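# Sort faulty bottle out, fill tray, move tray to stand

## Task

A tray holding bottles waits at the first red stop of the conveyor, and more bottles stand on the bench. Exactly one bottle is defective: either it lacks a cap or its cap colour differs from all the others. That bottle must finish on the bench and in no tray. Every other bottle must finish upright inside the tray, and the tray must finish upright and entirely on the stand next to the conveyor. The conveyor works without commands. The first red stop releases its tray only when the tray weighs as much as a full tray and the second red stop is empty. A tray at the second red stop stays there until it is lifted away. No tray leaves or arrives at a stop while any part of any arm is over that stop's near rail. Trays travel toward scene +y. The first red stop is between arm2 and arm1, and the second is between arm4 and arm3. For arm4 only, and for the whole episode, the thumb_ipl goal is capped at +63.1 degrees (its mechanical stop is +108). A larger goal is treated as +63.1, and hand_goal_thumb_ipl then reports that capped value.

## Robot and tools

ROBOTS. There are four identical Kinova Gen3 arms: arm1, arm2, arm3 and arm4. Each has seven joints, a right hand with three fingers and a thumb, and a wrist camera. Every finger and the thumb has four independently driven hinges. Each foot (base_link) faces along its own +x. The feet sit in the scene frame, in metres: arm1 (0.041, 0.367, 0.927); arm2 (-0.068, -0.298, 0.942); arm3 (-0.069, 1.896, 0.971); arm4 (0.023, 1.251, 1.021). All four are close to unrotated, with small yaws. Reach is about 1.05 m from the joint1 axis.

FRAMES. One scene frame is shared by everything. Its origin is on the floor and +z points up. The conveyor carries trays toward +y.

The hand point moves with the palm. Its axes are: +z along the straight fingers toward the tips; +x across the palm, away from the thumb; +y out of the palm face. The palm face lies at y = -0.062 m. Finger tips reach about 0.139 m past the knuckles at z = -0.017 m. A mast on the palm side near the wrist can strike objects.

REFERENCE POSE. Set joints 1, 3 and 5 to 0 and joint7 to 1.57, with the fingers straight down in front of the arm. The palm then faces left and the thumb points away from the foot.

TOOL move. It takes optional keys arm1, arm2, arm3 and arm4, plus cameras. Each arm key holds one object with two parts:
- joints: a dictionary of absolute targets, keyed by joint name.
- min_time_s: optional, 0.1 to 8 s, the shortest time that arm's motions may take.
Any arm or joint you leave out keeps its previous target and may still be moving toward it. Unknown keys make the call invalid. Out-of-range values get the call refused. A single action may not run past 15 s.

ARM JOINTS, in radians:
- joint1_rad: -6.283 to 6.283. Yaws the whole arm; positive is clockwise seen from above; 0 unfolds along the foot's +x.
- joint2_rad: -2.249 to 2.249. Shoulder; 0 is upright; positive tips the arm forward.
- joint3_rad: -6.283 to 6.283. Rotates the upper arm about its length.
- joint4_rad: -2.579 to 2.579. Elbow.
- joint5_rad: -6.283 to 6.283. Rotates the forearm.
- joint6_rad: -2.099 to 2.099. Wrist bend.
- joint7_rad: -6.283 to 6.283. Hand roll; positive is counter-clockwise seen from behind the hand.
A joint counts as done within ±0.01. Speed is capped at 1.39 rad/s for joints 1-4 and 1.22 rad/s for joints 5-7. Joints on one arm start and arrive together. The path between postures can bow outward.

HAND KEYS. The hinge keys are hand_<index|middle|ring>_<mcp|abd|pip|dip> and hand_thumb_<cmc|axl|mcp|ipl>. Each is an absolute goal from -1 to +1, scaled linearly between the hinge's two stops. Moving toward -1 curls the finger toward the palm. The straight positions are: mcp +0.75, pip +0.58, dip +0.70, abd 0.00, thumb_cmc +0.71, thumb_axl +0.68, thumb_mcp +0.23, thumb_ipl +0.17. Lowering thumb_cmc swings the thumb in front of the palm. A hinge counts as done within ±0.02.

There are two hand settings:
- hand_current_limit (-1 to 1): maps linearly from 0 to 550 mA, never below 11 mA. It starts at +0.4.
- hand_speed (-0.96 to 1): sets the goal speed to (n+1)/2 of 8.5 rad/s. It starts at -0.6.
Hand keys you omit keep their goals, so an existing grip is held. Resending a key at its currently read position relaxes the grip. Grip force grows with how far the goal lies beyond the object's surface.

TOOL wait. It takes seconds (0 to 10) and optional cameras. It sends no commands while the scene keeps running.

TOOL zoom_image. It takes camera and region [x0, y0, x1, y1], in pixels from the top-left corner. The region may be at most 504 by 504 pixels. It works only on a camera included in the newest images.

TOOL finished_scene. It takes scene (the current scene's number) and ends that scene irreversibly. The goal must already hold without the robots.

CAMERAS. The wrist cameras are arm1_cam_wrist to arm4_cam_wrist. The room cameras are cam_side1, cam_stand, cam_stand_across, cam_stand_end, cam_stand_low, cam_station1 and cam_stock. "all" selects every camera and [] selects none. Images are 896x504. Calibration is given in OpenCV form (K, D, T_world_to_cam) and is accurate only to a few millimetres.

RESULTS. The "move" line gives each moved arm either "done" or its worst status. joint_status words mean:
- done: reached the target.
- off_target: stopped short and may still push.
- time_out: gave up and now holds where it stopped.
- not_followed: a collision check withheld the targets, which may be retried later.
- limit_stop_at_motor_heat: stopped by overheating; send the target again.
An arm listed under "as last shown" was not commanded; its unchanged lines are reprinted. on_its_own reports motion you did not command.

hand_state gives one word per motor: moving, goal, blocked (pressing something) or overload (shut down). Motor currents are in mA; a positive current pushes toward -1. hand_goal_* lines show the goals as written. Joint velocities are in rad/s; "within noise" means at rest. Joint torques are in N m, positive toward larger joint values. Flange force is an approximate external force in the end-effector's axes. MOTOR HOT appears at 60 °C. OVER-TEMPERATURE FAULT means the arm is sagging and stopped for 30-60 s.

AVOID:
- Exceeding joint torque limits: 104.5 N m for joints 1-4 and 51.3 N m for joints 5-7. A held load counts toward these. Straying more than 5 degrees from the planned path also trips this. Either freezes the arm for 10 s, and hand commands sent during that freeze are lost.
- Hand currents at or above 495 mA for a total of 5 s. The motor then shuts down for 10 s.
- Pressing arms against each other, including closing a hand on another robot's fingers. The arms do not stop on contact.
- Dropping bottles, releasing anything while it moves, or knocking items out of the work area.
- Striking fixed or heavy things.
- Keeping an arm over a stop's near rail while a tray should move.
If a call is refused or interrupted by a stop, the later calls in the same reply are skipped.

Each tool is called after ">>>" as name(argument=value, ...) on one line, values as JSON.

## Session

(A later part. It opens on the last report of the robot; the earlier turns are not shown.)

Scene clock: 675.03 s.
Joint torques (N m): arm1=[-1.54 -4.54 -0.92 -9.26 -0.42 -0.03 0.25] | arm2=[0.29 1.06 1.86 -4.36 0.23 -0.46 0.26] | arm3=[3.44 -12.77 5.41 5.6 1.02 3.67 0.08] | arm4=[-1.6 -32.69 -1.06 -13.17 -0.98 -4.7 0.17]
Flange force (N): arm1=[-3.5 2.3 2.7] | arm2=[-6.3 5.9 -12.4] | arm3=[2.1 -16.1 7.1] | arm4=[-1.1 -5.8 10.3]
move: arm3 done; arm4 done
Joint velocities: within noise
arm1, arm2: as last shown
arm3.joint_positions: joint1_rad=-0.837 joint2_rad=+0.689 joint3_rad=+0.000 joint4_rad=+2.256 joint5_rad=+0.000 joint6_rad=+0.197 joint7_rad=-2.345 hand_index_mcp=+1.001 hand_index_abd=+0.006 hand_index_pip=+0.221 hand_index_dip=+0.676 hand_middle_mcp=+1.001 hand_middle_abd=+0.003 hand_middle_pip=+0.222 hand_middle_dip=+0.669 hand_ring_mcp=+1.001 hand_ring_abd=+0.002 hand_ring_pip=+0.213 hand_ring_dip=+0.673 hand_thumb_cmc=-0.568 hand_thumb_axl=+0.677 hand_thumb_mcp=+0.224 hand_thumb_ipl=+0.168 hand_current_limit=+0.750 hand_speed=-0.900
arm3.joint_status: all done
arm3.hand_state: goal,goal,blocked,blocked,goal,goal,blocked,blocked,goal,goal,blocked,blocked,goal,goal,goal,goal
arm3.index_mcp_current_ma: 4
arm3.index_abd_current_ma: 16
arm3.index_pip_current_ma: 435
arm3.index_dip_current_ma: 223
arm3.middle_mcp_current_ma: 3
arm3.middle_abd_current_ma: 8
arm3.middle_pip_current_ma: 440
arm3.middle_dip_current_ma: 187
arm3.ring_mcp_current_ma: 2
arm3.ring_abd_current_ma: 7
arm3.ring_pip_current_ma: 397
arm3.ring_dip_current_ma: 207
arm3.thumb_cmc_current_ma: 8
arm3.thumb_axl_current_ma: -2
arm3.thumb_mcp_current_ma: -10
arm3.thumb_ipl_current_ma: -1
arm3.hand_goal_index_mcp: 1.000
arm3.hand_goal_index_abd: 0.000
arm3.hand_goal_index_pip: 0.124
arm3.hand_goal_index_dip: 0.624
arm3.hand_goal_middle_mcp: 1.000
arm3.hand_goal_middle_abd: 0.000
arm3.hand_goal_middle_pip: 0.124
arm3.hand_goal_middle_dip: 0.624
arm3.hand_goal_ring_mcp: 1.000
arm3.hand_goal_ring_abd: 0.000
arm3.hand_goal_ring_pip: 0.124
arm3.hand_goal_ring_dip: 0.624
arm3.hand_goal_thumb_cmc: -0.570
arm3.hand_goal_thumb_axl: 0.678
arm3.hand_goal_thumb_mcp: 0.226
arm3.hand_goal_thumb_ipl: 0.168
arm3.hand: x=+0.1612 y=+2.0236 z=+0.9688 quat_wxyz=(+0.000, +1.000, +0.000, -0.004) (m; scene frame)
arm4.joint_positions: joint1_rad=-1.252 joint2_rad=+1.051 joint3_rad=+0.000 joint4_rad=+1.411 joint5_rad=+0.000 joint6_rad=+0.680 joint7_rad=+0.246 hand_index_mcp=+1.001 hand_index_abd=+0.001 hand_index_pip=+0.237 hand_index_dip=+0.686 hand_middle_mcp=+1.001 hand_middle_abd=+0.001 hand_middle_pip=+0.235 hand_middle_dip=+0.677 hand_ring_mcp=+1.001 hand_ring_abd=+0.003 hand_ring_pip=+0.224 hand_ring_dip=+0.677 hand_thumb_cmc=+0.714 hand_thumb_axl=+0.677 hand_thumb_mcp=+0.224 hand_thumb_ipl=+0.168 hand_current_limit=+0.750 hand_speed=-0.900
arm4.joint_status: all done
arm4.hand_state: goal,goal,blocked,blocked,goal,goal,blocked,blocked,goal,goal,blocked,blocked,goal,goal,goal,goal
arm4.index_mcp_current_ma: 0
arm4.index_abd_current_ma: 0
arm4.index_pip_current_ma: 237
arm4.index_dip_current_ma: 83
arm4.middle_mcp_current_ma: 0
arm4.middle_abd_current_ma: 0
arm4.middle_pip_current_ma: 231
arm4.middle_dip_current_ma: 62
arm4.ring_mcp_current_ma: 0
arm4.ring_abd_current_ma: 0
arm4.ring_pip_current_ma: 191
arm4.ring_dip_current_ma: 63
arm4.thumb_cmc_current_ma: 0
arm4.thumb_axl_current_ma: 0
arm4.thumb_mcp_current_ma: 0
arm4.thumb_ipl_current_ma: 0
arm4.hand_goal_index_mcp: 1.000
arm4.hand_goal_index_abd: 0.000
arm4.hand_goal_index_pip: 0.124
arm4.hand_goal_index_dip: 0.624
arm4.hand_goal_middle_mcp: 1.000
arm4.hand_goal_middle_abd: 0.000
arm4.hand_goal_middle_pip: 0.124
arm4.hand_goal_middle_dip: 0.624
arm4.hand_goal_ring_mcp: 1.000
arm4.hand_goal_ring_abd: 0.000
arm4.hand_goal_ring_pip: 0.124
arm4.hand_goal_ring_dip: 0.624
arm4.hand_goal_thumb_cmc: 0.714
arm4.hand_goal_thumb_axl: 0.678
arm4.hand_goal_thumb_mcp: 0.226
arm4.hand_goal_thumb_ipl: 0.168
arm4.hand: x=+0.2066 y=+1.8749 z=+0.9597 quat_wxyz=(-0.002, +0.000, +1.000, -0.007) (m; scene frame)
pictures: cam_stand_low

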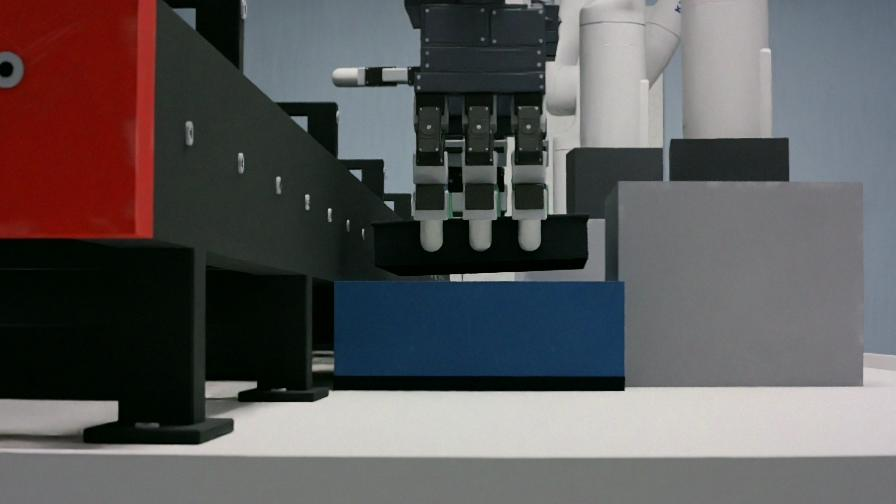

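>>> move(arm3={"joints":{"joint1_rad":-0.8364,"joint2_rad":0.7118,"joint4_rad":2.2561,"joint6_rad":0.1737,"joint7_rad":-2.3453},"min_time_s":1.0}, arm4={"joints":{"joint1_rad":-1.2523,"joint2_rad":1.0652,"joint4_rad":1.4078,"joint6_rad":0.6686,"joint7_rad":0.2465},"min_time_s":1.0}, cameras=["cam_stand_low","cam_stand"])

>>> zoom_image(camera="cam_stand_low", region=[330, 180, 640, 320])

Scene clock: 693.00 s.
Joint torques (N m): arm1=[-1.74 -4.45 -0.92 -9.34 -0.5 -0.08 0.24] | arm2=[0.28 1.01 1.83 -4.42 0.21 -0.45 0.25] | arm3=[3.44 -12.9 5.45 5.78 0.92 3.66 0.1] | arm4=[-1.55 -32.86 -1.05 -13.07 -0.96 -4.69 0.13]
Flange force (N): arm1=[-3.6 1.9 2.8] | arm2=[-6.3 5.7 -12.2] | arm3=[2.0 -16.1 7.3] | arm4=[-1.1 -5.7 10.4]
move: arm3 done; arm4 done
Joint velocities: within noise
arm1, arm2: as last shown
arm3.joint_positions: joint1_rad=-0.836 joint2_rad=+0.712 joint3_rad=+0.000 joint4_rad=+2.256 joint5_rad=+0.000 joint6_rad=+0.174 joint7_rad=-2.345 hand_index_mcp=+1.001 hand_index_abd=+0.006 hand_index_pip=+0.221 hand_index_dip=+0.676 hand_middle_mcp=+1.001 hand_middle_abd=+0.003 hand_middle_pip=+0.222 hand_middle_dip=+0.669 hand_ring_mcp=+1.001 hand_ring_abd=+0.002 hand_ring_pip=+0.213 hand_ring_dip=+0.673 hand_thumb_cmc=-0.568 hand_thumb_axl=+0.677 hand_thumb_mcp=+0.224 hand_thumb_ipl=+0.168 hand_current_limit=+0.750 hand_speed=-0.900
arm3.joint_status: all done
arm3.hand_state: goal,goal,blocked,blocked,goal,goal,blocked,blocked,goal,goal,blocked,blocked,goal,goal,goal,goal
arm3.index_mcp_current_ma: 4
arm3.index_abd_current_ma: 16
arm3.index_pip_current_ma: 435
arm3.index_dip_current_ma: 223
arm3.middle_mcp_current_ma: 3
arm3.middle_abd_current_ma: 8
arm3.middle_pip_current_ma: 440
arm3.middle_dip_current_ma: 187
arm3.ring_mcp_current_ma: 2
arm3.ring_abd_current_ma: 7
arm3.ring_pip_current_ma: 397
arm3.ring_dip_current_ma: 207
arm3.thumb_cmc_current_ma: 8
arm3.thumb_axl_current_ma: -2
arm3.thumb_mcp_current_ma: -10
arm3.thumb_ipl_current_ma: -1
arm3.hand_goal_index_mcp: 1.000
arm3.hand_goal_index_abd: 0.000
arm3.hand_goal_index_pip: 0.124
arm3.hand_goal_index_dip: 0.624
arm3.hand_goal_middle_mcp: 1.000
arm3.hand_goal_middle_abd: 0.000
arm3.hand_goal_middle_pip: 0.124
arm3.hand_goal_middle_dip: 0.624
arm3.hand_goal_ring_mcp: 1.000
arm3.hand_goal_ring_abd: 0.000
arm3.hand_goal_ring_pip: 0.124
arm3.hand_goal_ring_dip: 0.624
arm3.hand_goal_thumb_cmc: -0.570
arm3.hand_goal_thumb_axl: 0.678
arm3.hand_goal_thumb_mcp: 0.226
arm3.hand_goal_thumb_ipl: 0.168
arm3.hand: x=+0.1613 y=+2.0236 z=+0.9613 quat_wxyz=(+0.000, +1.000, +0.000, -0.004) (m; scene frame)
arm4.joint_positions: joint1_rad=-1.252 joint2_rad=+1.065 joint3_rad=+0.000 joint4_rad=+1.408 joint5_rad=+0.000 joint6_rad=+0.669 joint7_rad=+0.246 hand_index_mcp=+1.001 hand_index_abd=+0.001 hand_index_pip=+0.237 hand_index_dip=+0.686 hand_middle_mcp=+1.001 hand_middle_abd=+0.001 hand_middle_pip=+0.235 hand_middle_dip=+0.677 hand_ring_mcp=+1.001 hand_ring_abd=+0.003 hand_ring_pip=+0.224 hand_ring_dip=+0.677 hand_thumb_cmc=+0.714 hand_thumb_axl=+0.677 hand_thumb_mcp=+0.224 hand_thumb_ipl=+0.168 hand_current_limit=+0.750 hand_speed=-0.900
arm4.joint_status: all done
arm4.hand_state: goal,goal,blocked,blocked,goal,goal,blocked,blocked,goal,goal,blocked,blocked,goal,goal,goal,goal
arm4.index_mcp_current_ma: 0
arm4.index_abd_current_ma: 0
arm4.index_pip_current_ma: 237
arm4.index_dip_current_ma: 83
arm4.middle_mcp_current_ma: 0
arm4.middle_abd_current_ma: 0
arm4.middle_pip_current_ma: 231
arm4.middle_dip_current_ma: 62
arm4.ring_mcp_current_ma: 0
arm4.ring_abd_current_ma: 0
arm4.ring_pip_current_ma: 191
arm4.ring_dip_current_ma: 63
arm4.thumb_cmc_current_ma: 0
arm4.thumb_axl_current_ma: 0
arm4.thumb_mcp_current_ma: 0
arm4.thumb_ipl_current_ma: 0
arm4.hand_goal_index_mcp: 1.000
arm4.hand_goal_index_abd: 0.000
arm4.hand_goal_index_pip: 0.124
arm4.hand_goal_index_dip: 0.624
arm4.hand_goal_middle_mcp: 1.000
arm4.hand_goal_middle_abd: 0.000
arm4.hand_goal_middle_pip: 0.124
arm4.hand_goal_middle_dip: 0.624
arm4.hand_goal_ring_mcp: 1.000
arm4.hand_goal_ring_abd: 0.000
arm4.hand_goal_ring_pip: 0.124
arm4.hand_goal_ring_dip: 0.624
arm4.hand_goal_thumb_cmc: 0.714
arm4.hand_goal_thumb_axl: 0.678
arm4.hand_goal_thumb_mcp: 0.226
arm4.hand_goal_thumb_ipl: 0.168
arm4.hand: x=+0.2066 y=+1.8749 z=+0.9521 quat_wxyz=(-0.002, +0.000, +1.000, -0.007) (m; scene frame)
pictures: cam_stand, cam_stand_low

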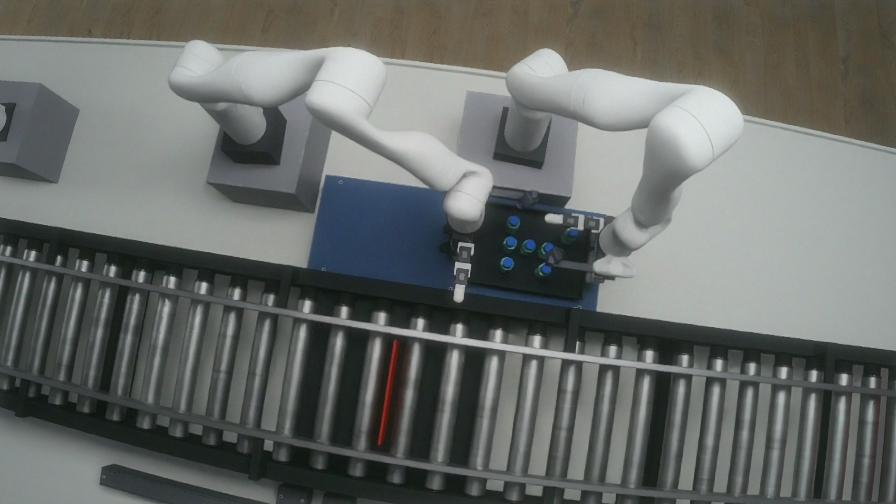

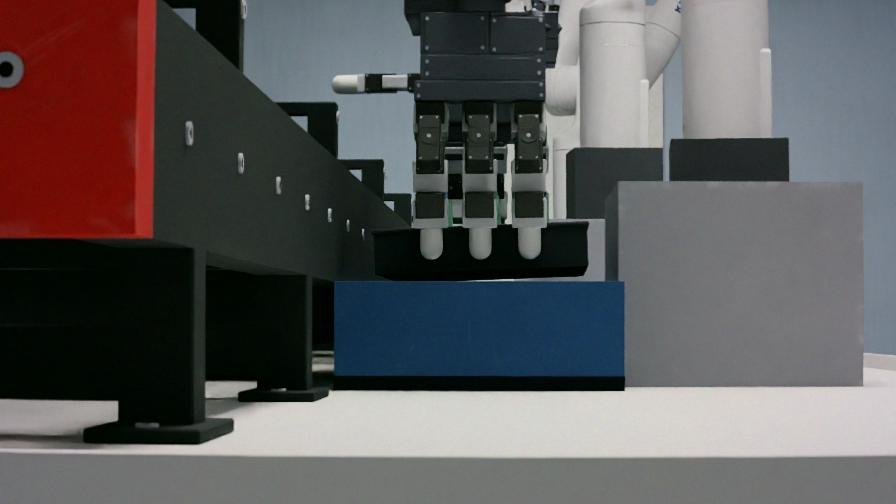

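Scaled by 1.626 from the camera's 896x504 image, which has a finer 1280x720 frame.

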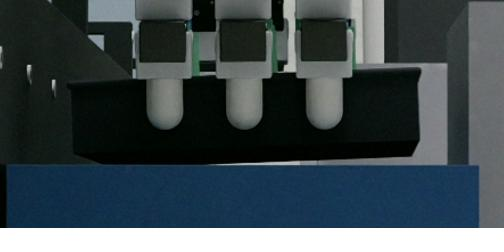

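>>> move(arm3={"joints":{"joint1_rad":-0.8363,"joint2_rad":0.7345,"joint4_rad":2.2566,"joint6_rad":0.1506,"joint7_rad":-2.3451},"min_time_s":1.5}, arm4={"joints":{"joint1_rad":-1.2523,"joint2_rad":1.0795,"joint4_rad":1.4048,"joint6_rad":0.6573,"joint7_rad":0.2465},"min_time_s":1.5}, cameras=["cam_stand_low"])

>>> zoom_image(camera="cam_stand_low", region=[330, 180, 640, 320])

Scene clock: 704.13 s.
Joint torques (N m): arm1=[-1.55 -4.51 -0.93 -9.32 -0.45 -0.05 0.18] | arm2=[0.31 1.02 1.85 -4.42 0.22 -0.48 0.24] | arm3=[4 -12.22 6.31 7.05 0.88 4.22 0.09] | arm4=[-1.03 -29.41 -0.82 -12.45 -0.88 -5.09 0.21]
Flange force (N): arm1=[-3.7 2.1 2.8] | arm2=[-6.3 5.7 -12.2] | arm3=[1.8 -18.1 6.8] | arm4=[0.4 -7.2 3.2]
move: arm3 done; arm4 done
Joint velocities: within noise
arm1, arm2: as last shown
arm3.joint_positions: joint1_rad=-0.836 joint2_rad=+0.734 joint3_rad=+0.000 joint4_rad=+2.257 joint5_rad=+0.000 joint6_rad=+0.151 joint7_rad=-2.345 hand_index_mcp=+1.001 hand_index_abd=+0.006 hand_index_pip=+0.221 hand_index_dip=+0.676 hand_middle_mcp=+1.001 hand_middle_abd=+0.003 hand_middle_pip=+0.222 hand_middle_dip=+0.669 hand_ring_mcp=+1.001 hand_ring_abd=+0.002 hand_ring_pip=+0.213 hand_ring_dip=+0.671 hand_thumb_cmc=-0.568 hand_thumb_axl=+0.677 hand_thumb_mcp=+0.224 hand_thumb_ipl=+0.168 hand_current_limit=+0.750 hand_speed=-0.900
arm3.joint_status: all done
arm3.hand_state: goal,goal,blocked,blocked,goal,goal,blocked,blocked,goal,goal,blocked,blocked,goal,goal,goal,goal
arm3.index_mcp_current_ma: 4
arm3.index_abd_current_ma: 16
arm3.index_pip_current_ma: 435
arm3.index_dip_current_ma: 223
arm3.middle_mcp_current_ma: 3
arm3.middle_abd_current_ma: 8
arm3.middle_pip_current_ma: 440
arm3.middle_dip_current_ma: 187
arm3.ring_mcp_current_ma: 2
arm3.ring_abd_current_ma: 6
arm3.ring_pip_current_ma: 397
arm3.ring_dip_current_ma: 196
arm3.thumb_cmc_current_ma: 8
arm3.thumb_axl_current_ma: -2
arm3.thumb_mcp_current_ma: -10
arm3.thumb_ipl_current_ma: -1
arm3.hand_goal_index_mcp: 1.000
arm3.hand_goal_index_abd: 0.000
arm3.hand_goal_index_pip: 0.124
arm3.hand_goal_index_dip: 0.624
arm3.hand_goal_middle_mcp: 1.000
arm3.hand_goal_middle_abd: 0.000
arm3.hand_goal_middle_pip: 0.124
arm3.hand_goal_middle_dip: 0.624
arm3.hand_goal_ring_mcp: 1.000
arm3.hand_goal_ring_abd: 0.000
arm3.hand_goal_ring_pip: 0.124
arm3.hand_goal_ring_dip: 0.624
arm3.hand_goal_thumb_cmc: -0.570
arm3.hand_goal_thumb_axl: 0.678
arm3.hand_goal_thumb_mcp: 0.226
arm3.hand_goal_thumb_ipl: 0.168
arm3.hand: x=+0.1612 y=+2.0236 z=+0.9538 quat_wxyz=(+0.000, +1.000, +0.000, -0.004) (m; scene frame)
arm4.joint_positions: joint1_rad=-1.252 joint2_rad=+1.079 joint3_rad=+0.000 joint4_rad=+1.405 joint5_rad=+0.000 joint6_rad=+0.657 joint7_rad=+0.246 hand_index_mcp=+1.001 hand_index_abd=-0.002 hand_index_pip=+0.237 hand_index_dip=+0.686 hand_middle_mcp=+1.001 hand_middle_abd=-0.001 hand_middle_pip=+0.235 hand_middle_dip=+0.677 hand_ring_mcp=+1.001 hand_ring_abd=+0.001 hand_ring_pip=+0.224 hand_ring_dip=+0.677 hand_thumb_cmc=+0.714 hand_thumb_axl=+0.677 hand_thumb_mcp=+0.224 hand_thumb_ipl=+0.168 hand_current_limit=+0.750 hand_speed=-0.900
arm4.joint_status: all done
arm4.hand_state: goal,goal,blocked,blocked,goal,goal,blocked,blocked,goal,goal,blocked,blocked,goal,goal,goal,goal
arm4.index_mcp_current_ma: 0
arm4.index_abd_current_ma: 0
arm4.index_pip_current_ma: 237
arm4.index_dip_current_ma: 83
arm4.middle_mcp_current_ma: 0
arm4.middle_abd_current_ma: 0
arm4.middle_pip_current_ma: 231
arm4.middle_dip_current_ma: 62
arm4.ring_mcp_current_ma: 0
arm4.ring_abd_current_ma: 0
arm4.ring_pip_current_ma: 191
arm4.ring_dip_current_ma: 63
arm4.thumb_cmc_current_ma: 0
arm4.thumb_axl_current_ma: 0
arm4.thumb_mcp_current_ma: 0
arm4.thumb_ipl_current_ma: 0
arm4.hand_goal_index_mcp: 1.000
arm4.hand_goal_index_abd: 0.000
arm4.hand_goal_index_pip: 0.124
arm4.hand_goal_index_dip: 0.624
arm4.hand_goal_middle_mcp: 1.000
arm4.hand_goal_middle_abd: 0.000
arm4.hand_goal_middle_pip: 0.124
arm4.hand_goal_middle_dip: 0.624
arm4.hand_goal_ring_mcp: 1.000
arm4.hand_goal_ring_abd: 0.000
arm4.hand_goal_ring_pip: 0.124
arm4.hand_goal_ring_dip: 0.624
arm4.hand_goal_thumb_cmc: 0.714
arm4.hand_goal_thumb_axl: 0.678
arm4.hand_goal_thumb_mcp: 0.226
arm4.hand_goal_thumb_ipl: 0.168
arm4.hand: x=+0.2066 y=+1.8749 z=+0.9447 quat_wxyz=(-0.002, +0.000, +1.000, -0.007) (m; scene frame)
pictures: cam_stand_low

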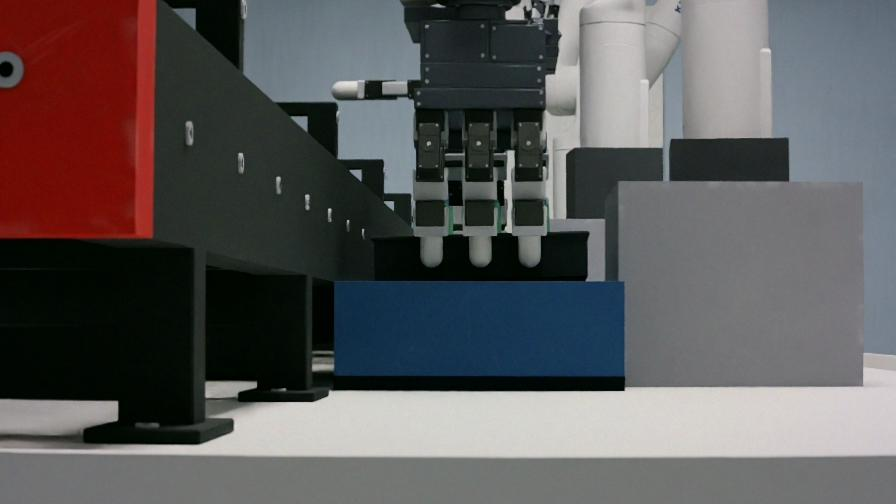

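Scaled by 1.626 from the camera's 896x504 image, which has a finer 1280x720 frame.

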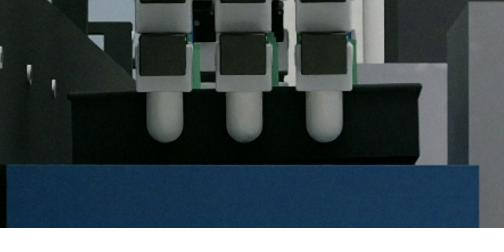

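>>> move(arm3={"joints":{"joint1_rad":-0.8363,"joint2_rad":0.7467,"joint4_rad":2.2564,"joint6_rad":0.1386,"joint7_rad":-2.3451},"min_time_s":1.0}, arm4={"joints":{"joint1_rad":-1.2523,"joint2_rad":1.0872,"joint4_rad":1.4029,"joint6_rad":0.6514,"joint7_rad":0.2465},"min_time_s":1.0}, cameras=["cam_stand_low","cam_stand_across"])

>>> zoom_image(camera="cam_stand_low", region=[330, 180, 640, 320])

Scene clock: 717.93 s.
Joint torques (N m): arm1=[-1.67 -4.52 -0.96 -9.3 -0.53 -0.04 0.24] | arm2=[0.29 1.09 1.82 -4.44 0.21 -0.45 0.25] | arm3=[4.38 -7.03 6.95 8.66 0.99 4.51 0.17] | arm4=[-1.46 -24.93 -1.2 -12.3 -1 -6.2 0.08]
Flange force (N): arm1=[-3.7 2.1 2.8] | arm2=[-6.1 5.7 -12.1] | arm3=[2.2 -20.2 -8.2] | arm4=[0.3 -10.2 -7.1]
move: arm3 done; arm4 done
Joint velocities: within noise
arm1, arm2: as last shown
arm3.joint_positions: joint1_rad=-0.836 joint2_rad=+0.747 joint3_rad=+0.000 joint4_rad=+2.256 joint5_rad=+0.000 joint6_rad=+0.139 joint7_rad=-2.345 hand_index_mcp=+1.001 hand_index_abd=+0.007 hand_index_pip=+0.221 hand_index_dip=+0.676 hand_middle_mcp=+1.001 hand_middle_abd=+0.005 hand_middle_pip=+0.222 hand_middle_dip=+0.663 hand_ring_mcp=+1.001 hand_ring_abd=+0.004 hand_ring_pip=+0.213 hand_ring_dip=+0.664 hand_thumb_cmc=-0.568 hand_thumb_axl=+0.677 hand_thumb_mcp=+0.224 hand_thumb_ipl=+0.168 hand_current_limit=+0.750 hand_speed=-0.900
arm3.joint_status: all done
arm3.hand_state: goal,goal,blocked,blocked,goal,goal,blocked,blocked,goal,goal,blocked,blocked,goal,goal,goal,goal
arm3.index_mcp_current_ma: 4
arm3.index_abd_current_ma: 20
arm3.index_pip_current_ma: 435
arm3.index_dip_current_ma: 223
arm3.middle_mcp_current_ma: 3
arm3.middle_abd_current_ma: 15
arm3.middle_pip_current_ma: 440
arm3.middle_dip_current_ma: 163
arm3.ring_mcp_current_ma: 2
arm3.ring_abd_current_ma: 12
arm3.ring_pip_current_ma: 397
arm3.ring_dip_current_ma: 167
arm3.thumb_cmc_current_ma: 8
arm3.thumb_axl_current_ma: -2
arm3.thumb_mcp_current_ma: -10
arm3.thumb_ipl_current_ma: -1
arm3.hand_goal_index_mcp: 1.000
arm3.hand_goal_index_abd: 0.000
arm3.hand_goal_index_pip: 0.124
arm3.hand_goal_index_dip: 0.624
arm3.hand_goal_middle_mcp: 1.000
arm3.hand_goal_middle_abd: 0.000
arm3.hand_goal_middle_pip: 0.124
arm3.hand_goal_middle_dip: 0.624
arm3.hand_goal_ring_mcp: 1.000
arm3.hand_goal_ring_abd: 0.000
arm3.hand_goal_ring_pip: 0.124
arm3.hand_goal_ring_dip: 0.624
arm3.hand_goal_thumb_cmc: -0.570
arm3.hand_goal_thumb_axl: 0.678
arm3.hand_goal_thumb_mcp: 0.226
arm3.hand_goal_thumb_ipl: 0.168
arm3.hand: x=+0.1612 y=+2.0236 z=+0.9498 quat_wxyz=(+0.000, +1.000, +0.000, -0.004) (m; scene frame)
arm4.joint_positions: joint1_rad=-1.252 joint2_rad=+1.087 joint3_rad=+0.000 joint4_rad=+1.403 joint5_rad=+0.000 joint6_rad=+0.651 joint7_rad=+0.246 hand_index_mcp=+1.001 hand_index_abd=-0.005 hand_index_pip=+0.237 hand_index_dip=+0.686 hand_middle_mcp=+1.001 hand_middle_abd=-0.004 hand_middle_pip=+0.235 hand_middle_dip=+0.677 hand_ring_mcp=+1.001 hand_ring_abd=-0.001 hand_ring_pip=+0.224 hand_ring_dip=+0.676 hand_thumb_cmc=+0.714 hand_thumb_axl=+0.677 hand_thumb_mcp=+0.224 hand_thumb_ipl=+0.168 hand_current_limit=+0.750 hand_speed=-0.900
arm4.joint_status: all done
arm4.hand_state: goal,goal,blocked,blocked,goal,goal,blocked,blocked,goal,goal,blocked,blocked,goal,goal,goal,goal
arm4.index_mcp_current_ma: 0
arm4.index_abd_current_ma: -1
arm4.index_pip_current_ma: 237
arm4.index_dip_current_ma: 83
arm4.middle_mcp_current_ma: 0
arm4.middle_abd_current_ma: 0
arm4.middle_pip_current_ma: 231
arm4.middle_dip_current_ma: 62
arm4.ring_mcp_current_ma: 0
arm4.ring_abd_current_ma: 0
arm4.ring_pip_current_ma: 191
arm4.ring_dip_current_ma: 61
arm4.thumb_cmc_current_ma: 0
arm4.thumb_axl_current_ma: 0
arm4.thumb_mcp_current_ma: 0
arm4.thumb_ipl_current_ma: 0
arm4.hand_goal_index_mcp: 1.000
arm4.hand_goal_index_abd: 0.000
arm4.hand_goal_index_pip: 0.124
arm4.hand_goal_index_dip: 0.624
arm4.hand_goal_middle_mcp: 1.000
arm4.hand_goal_middle_abd: 0.000
arm4.hand_goal_middle_pip: 0.124
arm4.hand_goal_middle_dip: 0.624
arm4.hand_goal_ring_mcp: 1.000
arm4.hand_goal_ring_abd: 0.000
arm4.hand_goal_ring_pip: 0.124
arm4.hand_goal_ring_dip: 0.624
arm4.hand_goal_thumb_cmc: 0.714
arm4.hand_goal_thumb_axl: 0.678
arm4.hand_goal_thumb_mcp: 0.226
arm4.hand_goal_thumb_ipl: 0.168
arm4.hand: x=+0.2066 y=+1.8749 z=+0.9407 quat_wxyz=(-0.002, +0.000, +1.000, -0.007) (m; scene frame)
pictures: cam_stand_across, cam_stand_low

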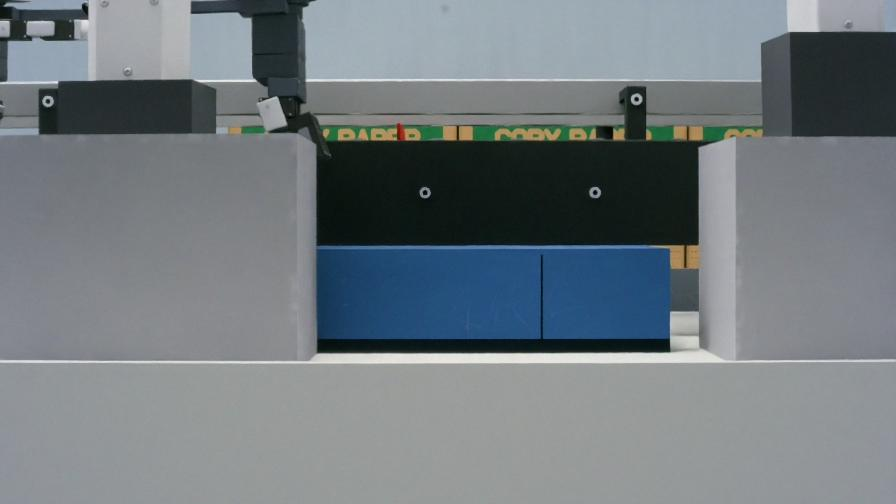

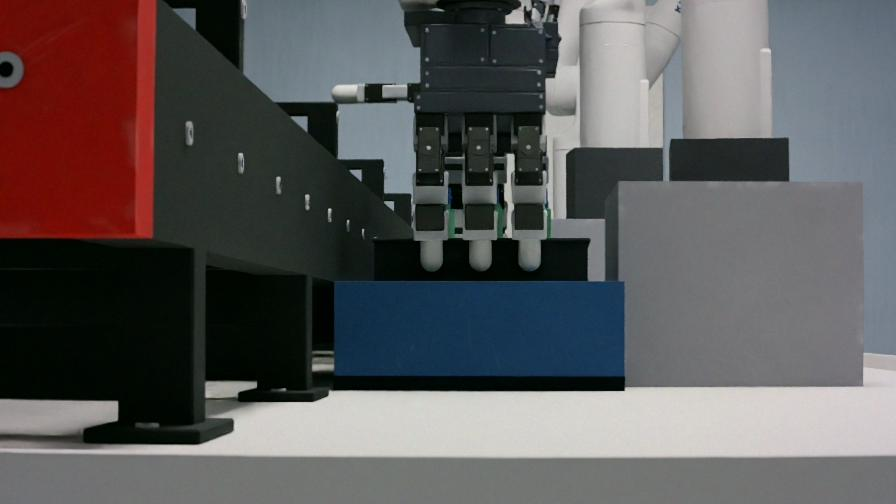

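Scaled by 1.626 from the camera's 896x504 image, which has a finer 1280x720 frame.

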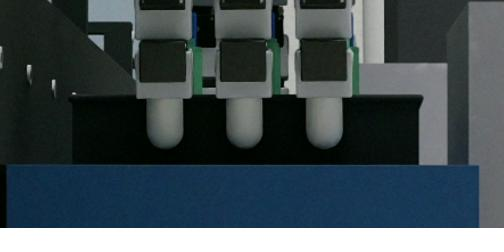

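>>> move(arm3={"joints":{"hand_index_pip":0.314,"hand_middle_pip":0.314,"hand_ring_pip":0.314}}, arm4={"joints":{"hand_index_pip":0.314,"hand_middle_pip":0.314,"hand_ring_pip":0.314}}, cameras=["cam_stand_low","cam_stand"])

>>> zoom_image(camera="cam_stand_low", region=[330, 180, 640, 320])

Scene clock: 724.80 s.
Joint torques (N m): arm1=[-1.63 -4.52 -0.97 -9.41 -0.48 -0.03 0.28] | arm2=[0.25 1.03 1.85 -4.47 0.23 -0.47 0.27] | arm3=[0.19 -14.14 0.42 0.28 0.16 0.19 -0.01] | arm4=[1.13 -23.1 1.36 -3.93 -0.25 0.05 -0.05]
Flange force (N): arm1=[-3.5 2.0 3.2] | arm2=[-6.2 5.9 -12.1] | arm3=[2.3 -3.2 0.2] | arm4=[0.1 5.8 2.3]
move: arm3 done; arm4 done
Joint velocities: within noise
arm1, arm2: as last shown
arm3.joint_positions: joint1_rad=-0.836 joint2_rad=+0.747 joint3_rad=+0.000 joint4_rad=+2.256 joint5_rad=+0.000 joint6_rad=+0.139 joint7_rad=-2.345 hand_index_mcp=+0.999 hand_index_abd=+0.000 hand_index_pip=+0.311 hand_index_dip=+0.627 hand_middle_mcp=+0.999 hand_middle_abd=+0.001 hand_middle_pip=+0.311 hand_middle_dip=+0.626 hand_ring_mcp=+0.999 hand_ring_abd=+0.001 hand_ring_pip=+0.311 hand_ring_dip=+0.627 hand_thumb_cmc=-0.568 hand_thumb_axl=+0.677 hand_thumb_mcp=+0.224 hand_thumb_ipl=+0.168 hand_current_limit=+0.750 hand_speed=-0.900
arm3.joint_status: all done
arm3.hand_state: goal,goal,goal,goal,goal,goal,goal,goal,goal,goal,goal,goal,goal,goal,goal,goal
arm3.index_mcp_current_ma: -3
arm3.index_abd_current_ma: 1
arm3.index_pip_current_ma: -10
arm3.index_dip_current_ma: 10
arm3.middle_mcp_current_ma: -3
arm3.middle_abd_current_ma: 2
arm3.middle_pip_current_ma: -11
arm3.middle_dip_current_ma: 8
arm3.ring_mcp_current_ma: -3
arm3.ring_abd_current_ma: 3
arm3.ring_pip_current_ma: -11
arm3.ring_dip_current_ma: 9
arm3.thumb_cmc_current_ma: 8
arm3.thumb_axl_current_ma: -2
arm3.thumb_mcp_current_ma: -10
arm3.thumb_ipl_current_ma: -1
arm3.hand_goal_index_mcp: 1.000
arm3.hand_goal_index_abd: 0.000
arm3.hand_goal_index_pip: 0.314
arm3.hand_goal_index_dip: 0.624
arm3.hand_goal_middle_mcp: 1.000
arm3.hand_goal_middle_abd: 0.000
arm3.hand_goal_middle_pip: 0.314
arm3.hand_goal_middle_dip: 0.624
arm3.hand_goal_ring_mcp: 1.000
arm3.hand_goal_ring_abd: 0.000
arm3.hand_goal_ring_pip: 0.314
arm3.hand_goal_ring_dip: 0.624
arm3.hand_goal_thumb_cmc: -0.570
arm3.hand_goal_thumb_axl: 0.678
arm3.hand_goal_thumb_mcp: 0.226
arm3.hand_goal_thumb_ipl: 0.168
arm3.hand: x=+0.1612 y=+2.0236 z=+0.9498 quat_wxyz=(+0.000, +1.000, +0.000, -0.004) (m; scene frame)
arm4.joint_positions: joint1_rad=-1.252 joint2_rad=+1.087 joint3_rad=+0.000 joint4_rad=+1.403 joint5_rad=+0.000 joint6_rad=+0.651 joint7_rad=+0.246 hand_index_mcp=+0.999 hand_index_abd=-0.003 hand_index_pip=+0.311 hand_index_dip=+0.627 hand_middle_mcp=+0.999 hand_middle_abd=-0.003 hand_middle_pip=+0.310 hand_middle_dip=+0.627 hand_ring_mcp=+0.999 hand_ring_abd=-0.002 hand_ring_pip=+0.310 hand_ring_dip=+0.627 hand_thumb_cmc=+0.714 hand_thumb_axl=+0.677 hand_thumb_mcp=+0.224 hand_thumb_ipl=+0.168 hand_current_limit=+0.750 hand_speed=-0.900
arm4.joint_status: all done
arm4.hand_state: goal,goal,goal,goal,goal,goal,goal,goal,goal,goal,goal,goal,goal,goal,goal,goal
arm4.index_mcp_current_ma: 0
arm4.index_abd_current_ma: 0
arm4.index_pip_current_ma: 0
arm4.index_dip_current_ma: 0
arm4.middle_mcp_current_ma: 0
arm4.middle_abd_current_ma: 0
arm4.middle_pip_current_ma: -1
arm4.middle_dip_current_ma: 0
arm4.ring_mcp_current_ma: 0
arm4.ring_abd_current_ma: 0
arm4.ring_pip_current_ma: -1
arm4.ring_dip_current_ma: 0
arm4.thumb_cmc_current_ma: 0
arm4.thumb_axl_current_ma: 0
arm4.thumb_mcp_current_ma: 0
arm4.thumb_ipl_current_ma: 0
arm4.hand_goal_index_mcp: 1.000
arm4.hand_goal_index_abd: 0.000
arm4.hand_goal_index_pip: 0.314
arm4.hand_goal_index_dip: 0.624
arm4.hand_goal_middle_mcp: 1.000
arm4.hand_goal_middle_abd: 0.000
arm4.hand_goal_middle_pip: 0.314
arm4.hand_goal_middle_dip: 0.624
arm4.hand_goal_ring_mcp: 1.000
arm4.hand_goal_ring_abd: 0.000
arm4.hand_goal_ring_pip: 0.314
arm4.hand_goal_ring_dip: 0.624
arm4.hand_goal_thumb_cmc: 0.714
arm4.hand_goal_thumb_axl: 0.678
arm4.hand_goal_thumb_mcp: 0.226
arm4.hand_goal_thumb_ipl: 0.168
arm4.hand: x=+0.2066 y=+1.8750 z=+0.9407 quat_wxyz=(-0.002, +0.000, +1.000, -0.007) (m; scene frame)
pictures: cam_stand, cam_stand_low

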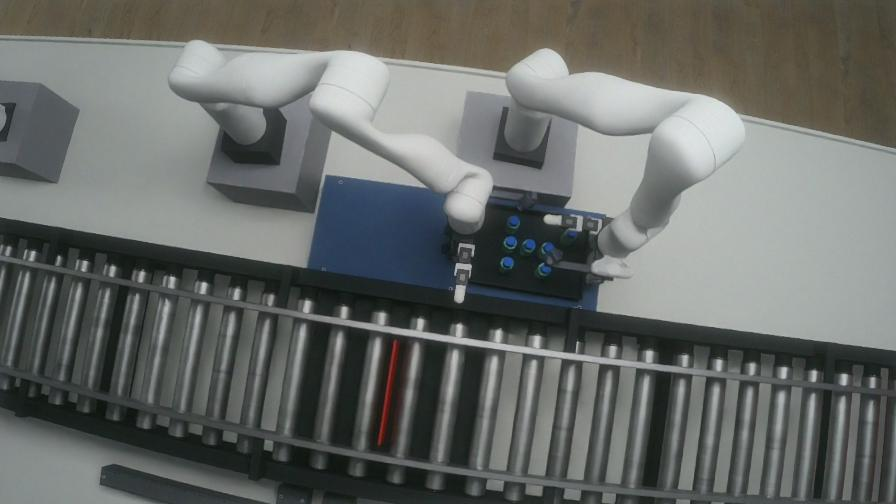

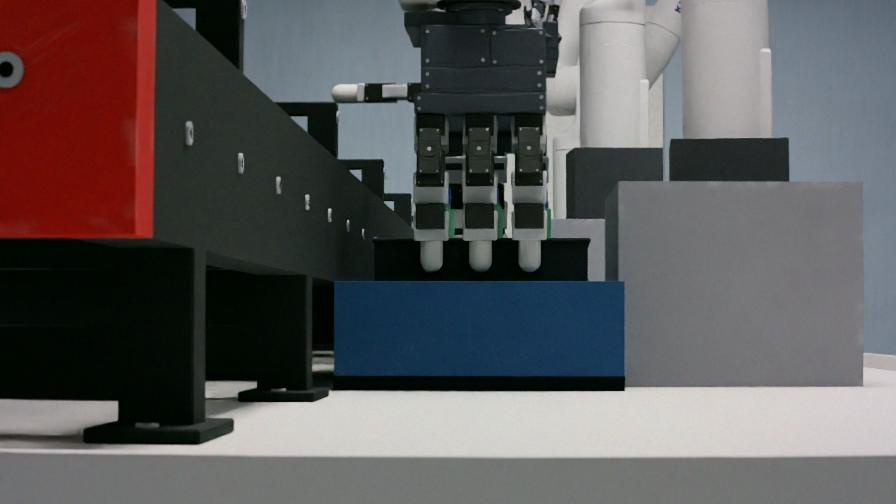

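Scaled by 1.626 from the camera's 896x504 image, which has a finer 1280x720 frame.

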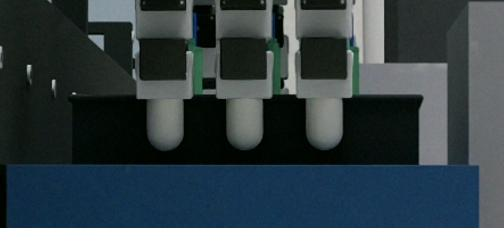

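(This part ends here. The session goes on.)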